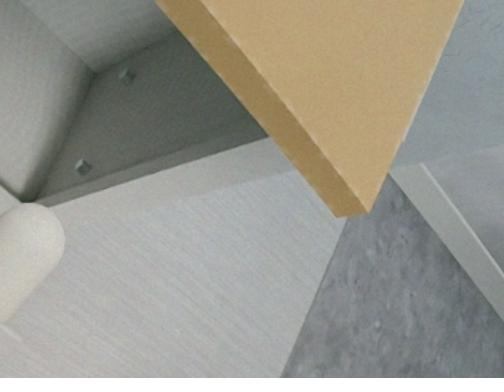

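>>> move(target=[0,0,0,0,0,0,0,0.754,0.576,0.696,0,0.754,0.576,0.696,0,0.754,0.576,0.696,0.714,0.678,0.226,0.168,0.4,-0.6,-0.1583,-0.1198,-0.153,0,0,-0.0039,0,0.89,-0.445,-0.319,0,0.89,-0.445,-0.319,0,0.89,-0.445,-0.319,-0.571,0.678,0.1,0.1,0.2,-0.6], speed=0.12, cameras=["cam_right_wrist","cam_high"])

>>> zoom_image(camera="cam_high", region=[60, 20, 240, 155])

Scene clock: 515.83 s.
left_arm: end_effector_position=(+0.7358, -0.0809, +0.2133) hand_goal=(+0.000, +0.754, +0.576, +0.696, +0.000, +0.754, +0.576, +0.696, +0.000, +0.754, +0.576, +0.696, +0.714, +0.678, +0.226, +0.168) hand_measured=(+0.000, +0.754, +0.576, +0.696, +0.000, +0.754, +0.576, +0.696, +0.000, +0.754, +0.576, +0.696, +0.714, +0.678, +0.224, +0.168) hand_current_ma=(+0, -1, +1, +0, +0, -1, +1, +0, +0, -1, +1, +0, +0, -1, -4, +0) hand_state=(goal, goal, goal, goal, goal, goal, goal, goal, goal, goal, goal, goal, goal, goal, goal, goal) hand_current_limit=0.40 hand_speed=-0.60 end_effector_quat_wxyz=(-0.117, +0.373, +0.910, +0.137) | right_arm: end_effector_position=(+0.3170, -0.1797, +0.3400) hand_goal=(+0.000, +0.890, -0.444, -0.318, +0.000, +0.890, -0.444, -0.318, +0.000, +0.890, -0.444, -0.318, -0.570, +0.678, +0.100, +0.100) hand_measured=(+0.000, +0.892, -0.436, -0.316, +0.000, +0.892, -0.438, -0.316, +0.000, +0.892, -0.438, -0.314, -0.572, +0.678, +0.098, +0.096) hand_current_ma=(+0, +1, +7, +2, +0, +2, +5, +1, +0, +1, +5, +2, -1, +0, -1, -4) hand_state=(goal, goal, goal, goal, goal, goal, goal, goal, goal, goal, goal, goal, goal, goal, goal, goal) hand_current_limit=0.20 hand_speed=-0.60 end_effector_quat_wxyz=(+0.342, +0.939, -0.035, -0.012)
Joint positions: left_arm=[3.008 -2.223 -1.115 -1.538 1.895 -0.955] | right_arm=[-0.297 -1.908 2.22 -2.068 -2.248 1.283]
Joint torques (N m): left_arm=[0.31 52.84 23.37 2.08 -0.7 0.75] | right_arm=[12.26 -2.31 -23.07 -2.06 -3.08 0.67]
Wrist force (N): left_arm=[-0.1 0.1 0.2] | right_arm=[0.2 -0.7 -0.9]
Wrist torque (N m): left_arm=[-0.01 0.02 -0.01] | right_arm=[-0.03 0.03 -0.14]
Wrist force, peak (N): left_arm=[-0.7 0.0 -0.3] | right_arm=[0.8 -0.1 -2.3]
Hand target: left_arm +0.7358, -0.0809, +0.2133; -0.117, +0.373, +0.910, +0.137 | right_arm +0.3170, -0.1797, +0.3400; +0.342, +0.939, -0.035, -0.012
Off the commanded pose: left_arm 0.000 m, 0 deg | right_arm 0.000 m, 0 deg.
move: done
Images, in order (width x height): cam_high 672x504, cam_right_wrist 672x504.

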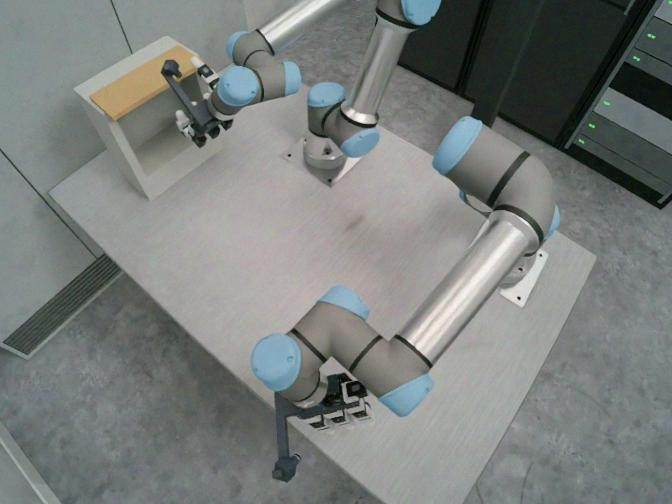

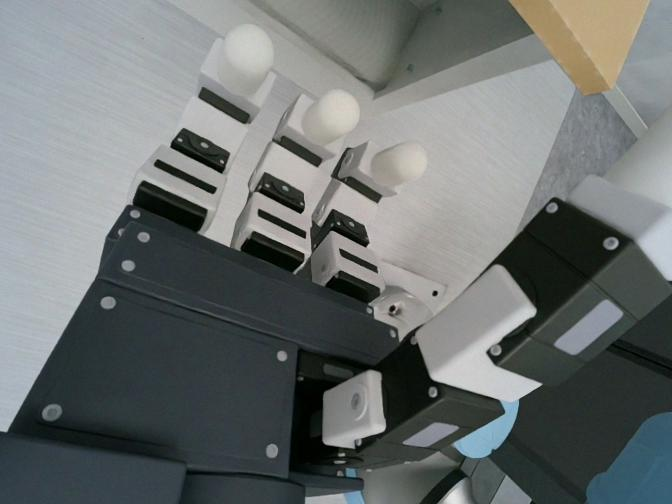

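Scaled by 2.800 from the camera's 672x504 image, which has a finer 960x720 frame.

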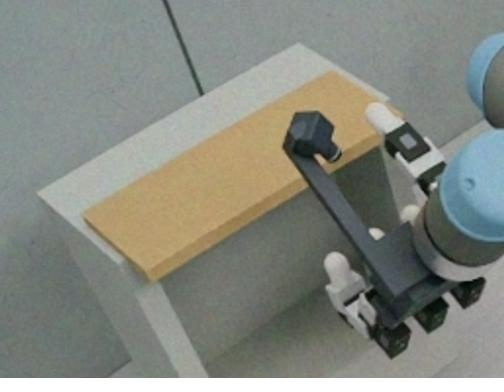

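>>> zoom_image(camera="cam_right_wrist", region=[480, 0, 672, 144])

Scaled by 2.625 from the camera's 672x504 image, which has a finer 960x720 frame.

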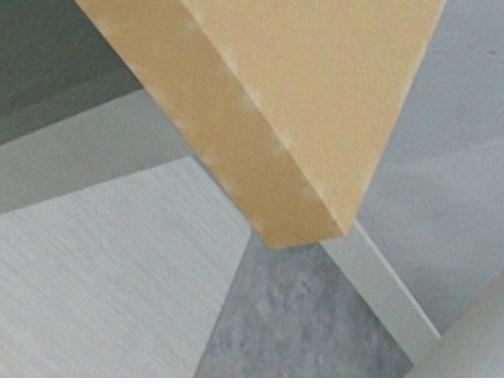

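>>> move(target=[0,0,0,0,0,0,0,0.754,0.576,0.696,0,0.754,0.576,0.696,0,0.754,0.576,0.696,0.714,0.678,0.226,0.168,0.4,-0.6,-0.0121,-0.1645,0,0,0,0,0,0.89,-0.445,-0.319,0,0.89,-0.445,-0.319,0,0.89,-0.445,-0.319,-0.571,0.678,0.1,0.1,0.2,-0.6], speed=0.04, stop_force=5, cameras=["cam_right_wrist"])

Scene clock: 535.73 s.
left_arm: end_effector_position=(+0.7358, -0.0809, +0.2133) hand_goal=(+0.000, +0.754, +0.576, +0.696, +0.000, +0.754, +0.576, +0.696, +0.000, +0.754, +0.576, +0.696, +0.714, +0.678, +0.226, +0.168) hand_measured=(+0.000, +0.754, +0.576, +0.696, +0.000, +0.754, +0.576, +0.696, +0.000, +0.754, +0.576, +0.696, +0.714, +0.678, +0.224, +0.168) hand_current_ma=(+0, -1, +1, +0, +0, -1, +1, +0, +0, -1, +1, +0, +0, -1, -4, +0) hand_state=(goal, goal, goal, goal, goal, goal, goal, goal, goal, goal, goal, goal, goal, goal, goal, goal) hand_current_limit=0.40 hand_speed=-0.60 end_effector_quat_wxyz=(-0.117, +0.373, +0.910, +0.137) | right_arm: end_effector_position=(+0.3097, -0.2784, +0.3400) hand_goal=(+0.000, +0.890, -0.444, -0.318, +0.000, +0.890, -0.444, -0.318, +0.000, +0.890, -0.444, -0.318, -0.570, +0.678, +0.100, +0.100) hand_measured=(+0.000, +0.892, -0.436, -0.316, +0.000, +0.892, -0.438, -0.316, +0.000, +0.892, -0.438, -0.314, -0.572, +0.678, +0.098, +0.096) hand_current_ma=(+0, +1, +7, +2, +0, +2, +5, +1, +0, +1, +5, +2, -1, +0, -1, -4) hand_state=(goal, goal, goal, goal, goal, goal, goal, goal, goal, goal, goal, goal, goal, goal, goal, goal) hand_current_limit=0.20 hand_speed=-0.60 end_effector_quat_wxyz=(+0.342, +0.939, -0.035, -0.012)
Joint positions: left_arm=[3.008 -2.223 -1.115 -1.538 1.895 -0.955] | right_arm=[-0.578 -1.879 2.254 -2.333 -2.168 0.946]
Joint torques (N m): left_arm=[0.02 52.79 22.75 2.12 -0.79 0.71] | right_arm=[13.28 -18.37 -29.03 -0.66 -3.02 1.45]
Wrist force (N): left_arm=[0.1 0.1 0.2] | right_arm=[-0.4 -0.5 -1.5]
Wrist torque (N m): left_arm=[-0.01 -0.03 0.01] | right_arm=[0.05 0.09 -0.17]
Wrist force, peak (N): left_arm=[-0.1 0.6 0.2] | right_arm=[-0.4 -0.3 -1.9]
Hand target: left_arm +0.7358, -0.0809, +0.2133; -0.117, +0.373, +0.910, +0.137 | right_arm +0.3098, -0.2784, +0.3400; +0.342, +0.939, -0.035, -0.012
Off the commanded pose: left_arm 0.000 m, 0 deg | right_arm 0.000 m, 0 deg.
move: done
Images, in order (width x height): cam_right_wrist 672x504.

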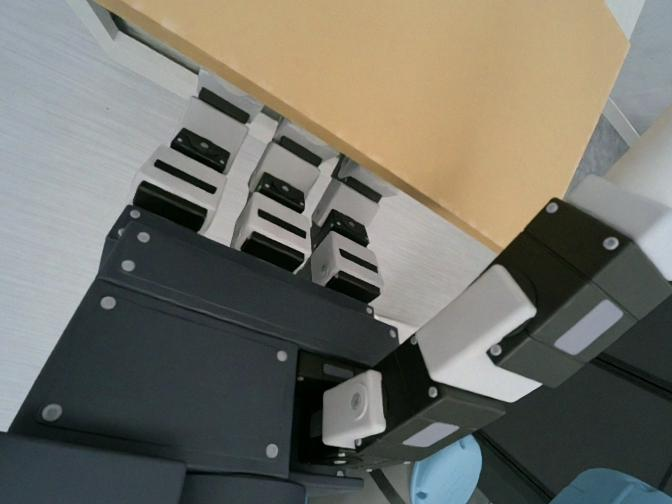

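>>> zoom_image(camera="cam_right_wrist", region=[180, 20, 420, 200])

Scaled by 2.100 from the camera's 672x504 image, which has a finer 960x720 frame.

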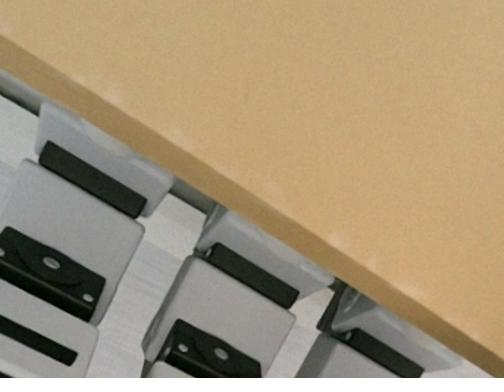

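>>> move(target=[0,0,0,0,0,0,0,0.754,0.576,0.696,0,0.754,0.576,0.696,0,0.754,0.576,0.696,0.714,0.678,0.226,0.168,0.4,-0.6,0,0,0.05,0,0,0,0,0.89,-0.445,-0.319,0,0.89,-0.445,-0.319,0,0.89,-0.445,-0.319,-0.571,0.678,0.1,0.1,0.2,-0.6], speed=0.015, stop_force=3)

Scene clock: 548.77 s.
left_arm: end_effector_position=(+0.7358, -0.0809, +0.2133) hand_goal=(+0.000, +0.754, +0.576, +0.696, +0.000, +0.754, +0.576, +0.696, +0.000, +0.754, +0.576, +0.696, +0.714, +0.678, +0.226, +0.168) hand_measured=(+0.000, +0.754, +0.576, +0.696, +0.000, +0.754, +0.576, +0.696, +0.000, +0.754, +0.576, +0.696, +0.714, +0.678, +0.224, +0.168) hand_current_ma=(+0, -1, +1, +0, +0, -1, +1, +0, +0, -1, +1, +0, +0, -1, -4, +0) hand_state=(goal, goal, goal, goal, goal, goal, goal, goal, goal, goal, goal, goal, goal, goal, goal, goal) hand_current_limit=0.40 hand_speed=-0.60 end_effector_quat_wxyz=(-0.117, +0.373, +0.910, +0.137) | right_arm: end_effector_position=(+0.3097, -0.2784, +0.3700) hand_goal=(+0.000, +0.890, -0.444, -0.318, +0.000, +0.890, -0.444, -0.318, +0.000, +0.890, -0.444, -0.318, -0.570, +0.678, +0.100, +0.100) hand_measured=(+0.000, +0.900, -0.436, -0.316, +0.000, +0.902, -0.438, -0.316, +0.000, +0.902, -0.438, -0.316, -0.572, +0.678, +0.098, +0.096) hand_current_ma=(+0, +9, +7, +2, +0, +13, +5, +1, +0, +14, +5, +1, -1, +0, -1, -4) hand_state=(goal, goal, goal, goal, goal, goal, goal, goal, goal, goal, goal, goal, goal, goal, goal, goal) hand_current_limit=0.20 hand_speed=-0.60 end_effector_quat_wxyz=(+0.342, +0.939, -0.035, -0.012)
Joint positions: left_arm=[3.008 -2.223 -1.115 -1.538 1.895 -0.955] | right_arm=[-0.578 -1.908 2.192 -2.241 -2.168 0.946]
Joint torques (N m): left_arm=[0.26 52.3 23.15 2.01 -0.9 1.02] | right_arm=[12.16 -3.99 -15.47 -5.01 -1.9 0.88]
Wrist force (N): left_arm=[-0.3 0.2 0.0] | right_arm=[-0.2 -1.8 0.1]
Wrist torque (N m): left_arm=[0.03 0.02 -0.03] | right_arm=[0.06 0.09 -0.21]
Wrist force, peak (N): left_arm=[-0.4 0.5 0.2] | right_arm=[-0.3 -2.7 -0.2]
Hand target: left_arm +0.7358, -0.0809, +0.2133; -0.117, +0.373, +0.910, +0.137 | right_arm +0.3098, -0.2784, +0.3700; +0.342, +0.939, -0.035, -0.012
Off the commanded pose: left_arm 0.000 m, 0 deg | right_arm 0.000 m, 0 deg.
move: done

>>> move(target=[0,0,0,0,0,0,0,0.754,0.576,0.696,0,0.754,0.576,0.696,0,0.754,0.576,0.696,0.714,0.678,0.226,0.168,0.4,-0.6,0,0,0,0,0,0,0,0.89,-0.445,-0.319,0,0.89,-0.445,-0.319,0,0.89,-0.445,-0.319,-0.571,0.678,-0.2,-0.157,0.0,-0.8], speed=0.05)

>>> move(target=[0,0,0,0,0,0,0,0.754,0.576,0.696,0,0.754,0.576,0.696,0,0.754,0.576,0.696,0.714,0.678,0.226,0.168,0.4,-0.6,0,0,0,0,0,0,0,0.89,-0.445,-0.319,0,0.89,-0.445,-0.319,0,0.89,-0.445,-0.319,-0.571,0.678,-0.31,-0.03,0.0,-0.85], speed=0.05)

>>> move(target=[0,0,0,0,0,0,0,0.754,0.576,0.696,0,0.754,0.576,0.696,0,0.754,0.576,0.696,0.714,0.678,0.226,0.168,0.4,-0.6,0,0,0,0,0,0,0,0.89,-0.445,-0.319,0,0.89,-0.445,-0.319,0,0.89,-0.445,-0.319,-0.571,0.678,-0.52,-0.09,-0.1,-0.93], speed=0.05, cameras=["cam_right_wrist"])

Scene clock: 560.97 s.
left_arm: end_effector_position=(+0.7358, -0.0809, +0.2133) hand_goal=(+0.000, +0.754, +0.576, +0.696, +0.000, +0.754, +0.576, +0.696, +0.000, +0.754, +0.576, +0.696, +0.714, +0.678, +0.226, +0.168) hand_measured=(+0.000, +0.754, +0.576, +0.696, +0.000, +0.754, +0.576, +0.696, +0.000, +0.754, +0.576, +0.696, +0.714, +0.678, +0.224, +0.168) hand_current_ma=(+0, -1, +1, +0, +0, -1, +1, +0, +0, -1, +1, +0, +0, -1, -4, +0) hand_state=(goal, goal, goal, goal, goal, goal, goal, goal, goal, goal, goal, goal, goal, goal, goal, goal) hand_current_limit=0.40 hand_speed=-0.60 end_effector_quat_wxyz=(-0.117, +0.373, +0.910, +0.137) | right_arm: end_effector_position=(+0.3098, -0.2784, +0.3700) hand_goal=(+0.000, +0.890, -0.444, -0.318, +0.000, +0.890, -0.444, -0.318, +0.000, +0.890, -0.444, -0.318, -0.570, +0.678, -0.200, -0.156) hand_measured=(+0.000, +0.900, -0.436, -0.316, +0.000, +0.902, -0.438, -0.316, +0.000, +0.902, -0.438, -0.316, -0.572, +0.678, -0.202, -0.154) hand_current_ma=(+0, +9, +7, +2, +0, +13, +5, +1, +0, +14, +5, +1, -1, +0, -1, +1) hand_state=(goal, goal, goal, goal, goal, goal, goal, goal, goal, goal, goal, goal, goal, goal, goal, goal) hand_current_limit=0.00 hand_speed=-0.80 end_effector_quat_wxyz=(+0.342, +0.939, -0.035, -0.012)
Joint positions: left_arm=[3.008 -2.223 -1.115 -1.538 1.895 -0.955] | right_arm=[-0.578 -1.908 2.192 -2.241 -2.168 0.946]
Joint torques (N m): left_arm=[0.72 52.35 23.6 2.05 -1.11 0.92] | right_arm=[11.87 -2.66 -14.8 -4.65 -0.05 1.81]
Wrist force (N): left_arm=[-0.1 0.2 -0.1] | right_arm=[-0.2 -2.1 0.1]
Wrist torque (N m): left_arm=[0.02 0.01 -0.01] | right_arm=[0.03 0.09 -0.22]
Wrist force, peak (N): left_arm=[-0.4 0.3 0.2] | right_arm=[-0.2 -2.4 -0.1]
Hand target: left_arm +0.7358, -0.0809, +0.2133; -0.117, +0.373, +0.910, +0.137 | right_arm +0.3098, -0.2784, +0.3700; +0.342, +0.939, -0.035, -0.012
Off the commanded pose: left_arm 0.000 m, 0 deg | right_arm 0.000 m, 0 deg.
move: done

Scene clock: 561.57 s.
left_arm: end_effector_position=(+0.7358, -0.0809, +0.2133) hand_goal=(+0.000, +0.754, +0.576, +0.696, +0.000, +0.754, +0.576, +0.696, +0.000, +0.754, +0.576, +0.696, +0.714, +0.678, +0.226, +0.168) hand_measured=(+0.000, +0.754, +0.576, +0.696, +0.000, +0.754, +0.576, +0.696, +0.000, +0.754, +0.576, +0.696, +0.714, +0.678, +0.224, +0.168) hand_current_ma=(+0, -1, +1, +0, +0, -1, +1, +0, +0, -1, +1, +0, +0, -1, -4, +0) hand_state=(goal, goal, goal, goal, goal, goal, goal, goal, goal, goal, goal, goal, goal, goal, goal, goal) hand_current_limit=0.40 hand_speed=-0.60 end_effector_quat_wxyz=(-0.117, +0.373, +0.910, +0.137) | right_arm: end_effector_position=(+0.3098, -0.2784, +0.3700) hand_goal=(+0.000, +0.890, -0.444, -0.318, +0.000, +0.890, -0.444, -0.318, +0.000, +0.890, -0.444, -0.318, -0.570, +0.678, -0.310, -0.030) hand_measured=(+0.000, +0.900, -0.436, -0.316, +0.000, +0.902, -0.438, -0.316, +0.000, +0.902, -0.438, -0.316, -0.572, +0.678, -0.312, -0.034) hand_current_ma=(+0, +9, +7, +2, +0, +13, +5, +1, +0, +14, +5, +1, -1, +0, -1, -4) hand_state=(goal, goal, goal, goal, goal, goal, goal, goal, goal, goal, goal, goal, goal, goal, goal, goal) hand_current_limit=0.00 hand_speed=-0.85 end_effector_quat_wxyz=(+0.342, +0.939, -0.035, -0.012)
Joint positions: left_arm=[3.008 -2.223 -1.115 -1.538 1.895 -0.955] | right_arm=[-0.578 -1.908 2.192 -2.241 -2.168 0.946]
Joint torques (N m): left_arm=[-0.6 52.51 22.82 2.18 -1.03 0.98] | right_arm=[12.36 -2.89 -14.58 -4.71 0.03 1.73]
Wrist force (N): left_arm=[-0.2 0.1 -0.1] | right_arm=[-0.1 -2.4 0.2]
Wrist torque (N m): left_arm=[0.01 0.02 -0.02] | right_arm=[-0.01 0.07 -0.21]
Wrist force, peak (N): left_arm=[0.0 0.4 0.2] | right_arm=[-0.1 -2.4 0.2]
Hand target: left_arm +0.7358, -0.0809, +0.2133; -0.117, +0.373, +0.910, +0.137 | right_arm +0.3098, -0.2784, +0.3700; +0.342, +0.939, -0.035, -0.012
Off the commanded pose: left_arm 0.000 m, 0 deg | right_arm 0.000 m, 0 deg.
move: done

Scene clock: 562.67 s.
left_arm: end_effector_position=(+0.7358, -0.0809, +0.2133) hand_goal=(+0.000, +0.754, +0.576, +0.696, +0.000, +0.754, +0.576, +0.696, +0.000, +0.754, +0.576, +0.696, +0.714, +0.678, +0.226, +0.168) hand_measured=(+0.000, +0.754, +0.576, +0.696, +0.000, +0.754, +0.576, +0.696, +0.000, +0.754, +0.576, +0.696, +0.714, +0.678, +0.224, +0.168) hand_current_ma=(+0, -1, +1, +0, +0, -1, +1, +0, +0, -1, +1, +0, +0, -1, -4, +0) hand_state=(goal, goal, goal, goal, goal, goal, goal, goal, goal, goal, goal, goal, goal, goal, goal, goal) hand_current_limit=0.40 hand_speed=-0.60 end_effector_quat_wxyz=(-0.117, +0.373, +0.910, +0.137) | right_arm: end_effector_position=(+0.3098, -0.2784, +0.3700) hand_goal=(+0.000, +0.890, -0.444, -0.318, +0.000, +0.890, -0.444, -0.318, +0.000, +0.890, -0.444, -0.318, -0.570, +0.678, -0.520, -0.090) hand_measured=(+0.000, +0.910, -0.436, -0.318, +0.000, +0.912, -0.438, -0.316, +0.000, +0.910, -0.436, -0.316, -0.572, +0.678, -0.422, -0.072) hand_current_ma=(+0, +28, +7, +0, +0, +33, +6, +0, +0, +31, +8, +0, -1, +0, +247, +38) hand_state=(goal, goal, goal, goal, goal, blocked, goal, goal, goal, blocked, goal, goal, goal, goal, blocked, goal) hand_current_limit=-0.10 hand_speed=-0.93 end_effector_quat_wxyz=(+0.342, +0.939, -0.035, -0.012)
Joint positions: left_arm=[3.008 -2.223 -1.115 -1.538 1.895 -0.955] | right_arm=[-0.578 -1.908 2.192 -2.241 -2.168 0.946]
Joint torques (N m): left_arm=[0.28 53.02 22.94 2.09 -1 0.92] | right_arm=[11.73 -3.28 -15.07 -4.6 -0.05 1.82]
Wrist force (N): left_arm=[-0.1 -0.1 0.3] | right_arm=[-0.5 -2.8 0.4]
Wrist torque (N m): left_arm=[-0.05 0.02 -0.01] | right_arm=[0.04 0.06 -0.32]
Wrist force, peak (N): left_arm=[-0.1 0.2 0.5] | right_arm=[-0.3 -2.9 0.1]
Hand target: left_arm +0.7358, -0.0809, +0.2133; -0.117, +0.373, +0.910, +0.137 | right_arm +0.3098, -0.2784, +0.3700; +0.342, +0.939, -0.035, -0.012
Off the commanded pose: left_arm 0.000 m, 0 deg | right_arm 0.000 m, 0 deg.
move: done
Images, in order (width x height): cam_right_wrist 672x504.

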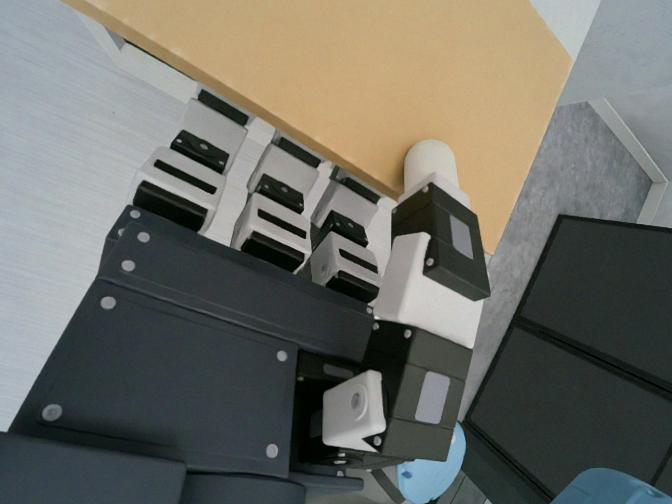

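>>> move(target=[0,0,0,0,0,0,0,0.754,0.576,0.696,0,0.754,0.576,0.696,0,0.754,0.576,0.696,0.714,0.678,0.226,0.168,0.4,-0.6,0,0,0,0,0,0,0,0.835,-0.47,-0.34,0,0.835,-0.47,-0.34,0,0.835,-0.47,-0.34,-0.571,0.678,-0.6,-0.13,0.5,-0.93], speed=0.05)

>>> move(target=[0,0,0,0,0,0,0,0.754,0.576,0.696,0,0.754,0.576,0.696,0,0.754,0.576,0.696,0.714,0.678,0.226,0.168,0.4,-0.6,0.0043,0.0582,0,0,0,0,0,0.835,-0.47,-0.34,0,0.835,-0.47,-0.34,0,0.835,-0.47,-0.34,-0.571,0.678,-0.6,-0.13,0.5,-0.93], speed=0.02, cameras=["cam_right_wrist","cam_high"])

>>> zoom_image(camera="cam_high", region=[60, 20, 240, 155])

Scene clock: 569.47 s.
left_arm: end_effector_position=(+0.7358, -0.0809, +0.2133) hand_goal=(+0.000, +0.754, +0.576, +0.696, +0.000, +0.754, +0.576, +0.696, +0.000, +0.754, +0.576, +0.696, +0.714, +0.678, +0.226, +0.168) hand_measured=(+0.000, +0.754, +0.576, +0.696, +0.000, +0.754, +0.576, +0.696, +0.000, +0.754, +0.576, +0.696, +0.714, +0.678, +0.224, +0.168) hand_current_ma=(+0, -1, +1, +0, +0, -1, +1, +0, +0, -1, +1, +0, +0, -1, -4, +0) hand_state=(goal, goal, goal, goal, goal, goal, goal, goal, goal, goal, goal, goal, goal, goal, goal, goal) hand_current_limit=0.40 hand_speed=-0.60 end_effector_quat_wxyz=(-0.117, +0.373, +0.910, +0.137) | right_arm: end_effector_position=(+0.3098, -0.2784, +0.3700) hand_goal=(+0.000, +0.836, -0.470, -0.340, +0.000, +0.836, -0.470, -0.340, +0.000, +0.836, -0.470, -0.340, -0.570, +0.678, -0.600, -0.130) hand_measured=(+0.000, +0.908, -0.436, -0.328, +0.000, +0.910, -0.438, -0.326, +0.000, +0.910, -0.436, -0.326, -0.572, +0.678, -0.426, -0.074) hand_current_ma=(+0, +189, +59, +13, +0, +200, +56, +15, +0, +196, +61, +15, -1, +0, +412, +191) hand_state=(goal, blocked, blocked, goal, goal, blocked, blocked, goal, goal, blocked, blocked, goal, goal, goal, blocked, blocked) hand_current_limit=0.50 hand_speed=-0.93 end_effector_quat_wxyz=(+0.342, +0.939, -0.035, -0.012)
Joint positions: left_arm=[3.008 -2.223 -1.115 -1.538 1.895 -0.955] | right_arm=[-0.578 -1.908 2.192 -2.241 -2.168 0.946]
Joint torques (N m): left_arm=[-0.05 52.06 22.33 2.11 -1.12 1.08] | right_arm=[11.48 -2.5 -16.13 -4.44 0 1.73]
Wrist force (N): left_arm=[-0.2 -0.1 0.1] | right_arm=[-0.5 -2.7 0.3]
Wrist torque (N m): left_arm=[-0.03 0.02 -0.01] | right_arm=[0.06 -0.12 -0.33]
Wrist force, peak (N): left_arm=[-0.3 0.4 0.3] | right_arm=[-0.5 -3.1 0.4]
Hand target: left_arm +0.7358, -0.0809, +0.2133; -0.117, +0.373, +0.910, +0.137 | right_arm +0.3098, -0.2784, +0.3700; +0.342, +0.939, -0.035, -0.012
Off the commanded pose: left_arm 0.000 m, 0 deg | right_arm 0.000 m, 0 deg.
move: done

Scene clock: 571.50 s.
left_arm: end_effector_position=(+0.7358, -0.0809, +0.2133) hand_goal=(+0.000, +0.754, +0.576, +0.696, +0.000, +0.754, +0.576, +0.696, +0.000, +0.754, +0.576, +0.696, +0.714, +0.678, +0.226, +0.168) hand_measured=(+0.000, +0.754, +0.576, +0.696, +0.000, +0.754, +0.576, +0.696, +0.000, +0.754, +0.576, +0.696, +0.714, +0.678, +0.224, +0.168) hand_current_ma=(+0, -1, +1, +0, +0, -1, +1, +0, +0, -1, +1, +0, +0, -1, -4, +0) hand_state=(goal, goal, goal, goal, goal, goal, goal, goal, goal, goal, goal, goal, goal, goal, goal, goal) hand_current_limit=0.40 hand_speed=-0.60 end_effector_quat_wxyz=(-0.117, +0.373, +0.910, +0.137) | right_arm: end_effector_position=(+0.3123, -0.2433, +0.3700) hand_goal=(+0.000, +0.836, -0.470, -0.340, +0.000, +0.836, -0.470, -0.340, +0.000, +0.836, -0.470, -0.340, -0.570, +0.678, -0.600, -0.130) hand_measured=(+0.000, +0.908, -0.436, -0.328, +0.000, +0.910, -0.438, -0.328, +0.000, +0.910, -0.436, -0.330, -0.572, +0.678, -0.426, -0.074) hand_current_ma=(+0, +189, +59, +13, +0, +200, +56, +13, +0, +196, +61, +10, -1, +0, +412, +191) hand_state=(goal, blocked, blocked, goal, goal, blocked, blocked, goal, goal, blocked, blocked, goal, goal, goal, blocked, blocked) hand_current_limit=0.50 hand_speed=-0.93 end_effector_quat_wxyz=(+0.342, +0.939, -0.035, -0.012) end_effector_velocity=(+0.001, +0.000, +0.001) end_effector_angular_velocity=(-0.001, +0.002, +0.004)
Joint positions: left_arm=[3.008 -2.223 -1.115 -1.538 1.895 -0.955] | right_arm=[-0.482 -1.926 2.187 -2.155 -2.201 1.056]
Joint velocities: left_arm=[within noise] | right_arm=[0 0 0 -0.002 0 -0.006]
Joint torques (N m): left_arm=[0.21 52.06 22.84 2.21 -1.14 1.07] | right_arm=[-16.85 -10.41 -31.65 -5.29 -1.38 -1.99]
Wrist force (N): left_arm=[-0.4 0.2 -0.1] | right_arm=[-0.2 -2.8 0.9]
Wrist torque (N m): left_arm=[0.03 0.04 -0.03] | right_arm=[0.02 -0.13 -0.32]
Wrist force, peak (N): left_arm=[-0.5 -0.2 0.3] | right_arm=[-0.2 -2.8 0.9]
Hand target: left_arm +0.7358, -0.0809, +0.2133; -0.117, +0.373, +0.910, +0.137 | right_arm +0.3123, -0.2435, +0.3700; +0.342, +0.939, -0.035, -0.012
Off the commanded pose: left_arm 0.000 m, 0 deg | right_arm 0.000 m, 0 deg.
move: done
Images, in order (width x height): cam_high 672x504, cam_right_wrist 672x504.

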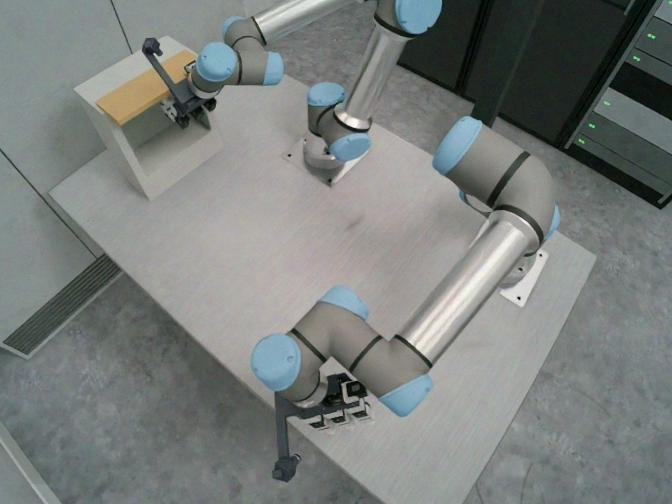

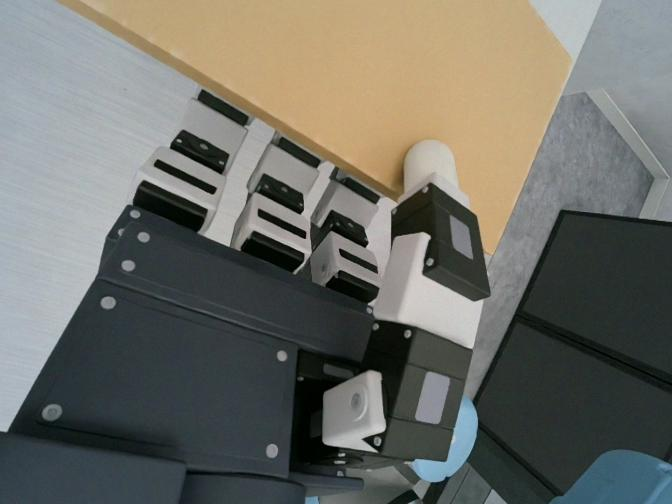

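Scaled by 2.800 from the camera's 672x504 image, which has a finer 960x720 frame.

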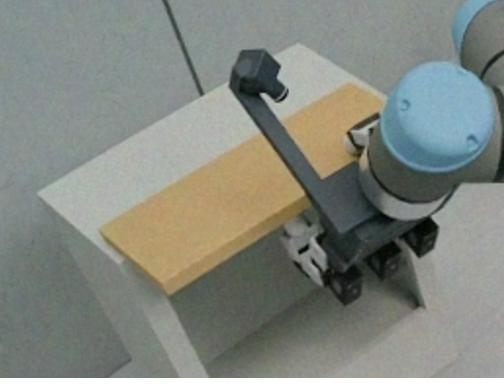

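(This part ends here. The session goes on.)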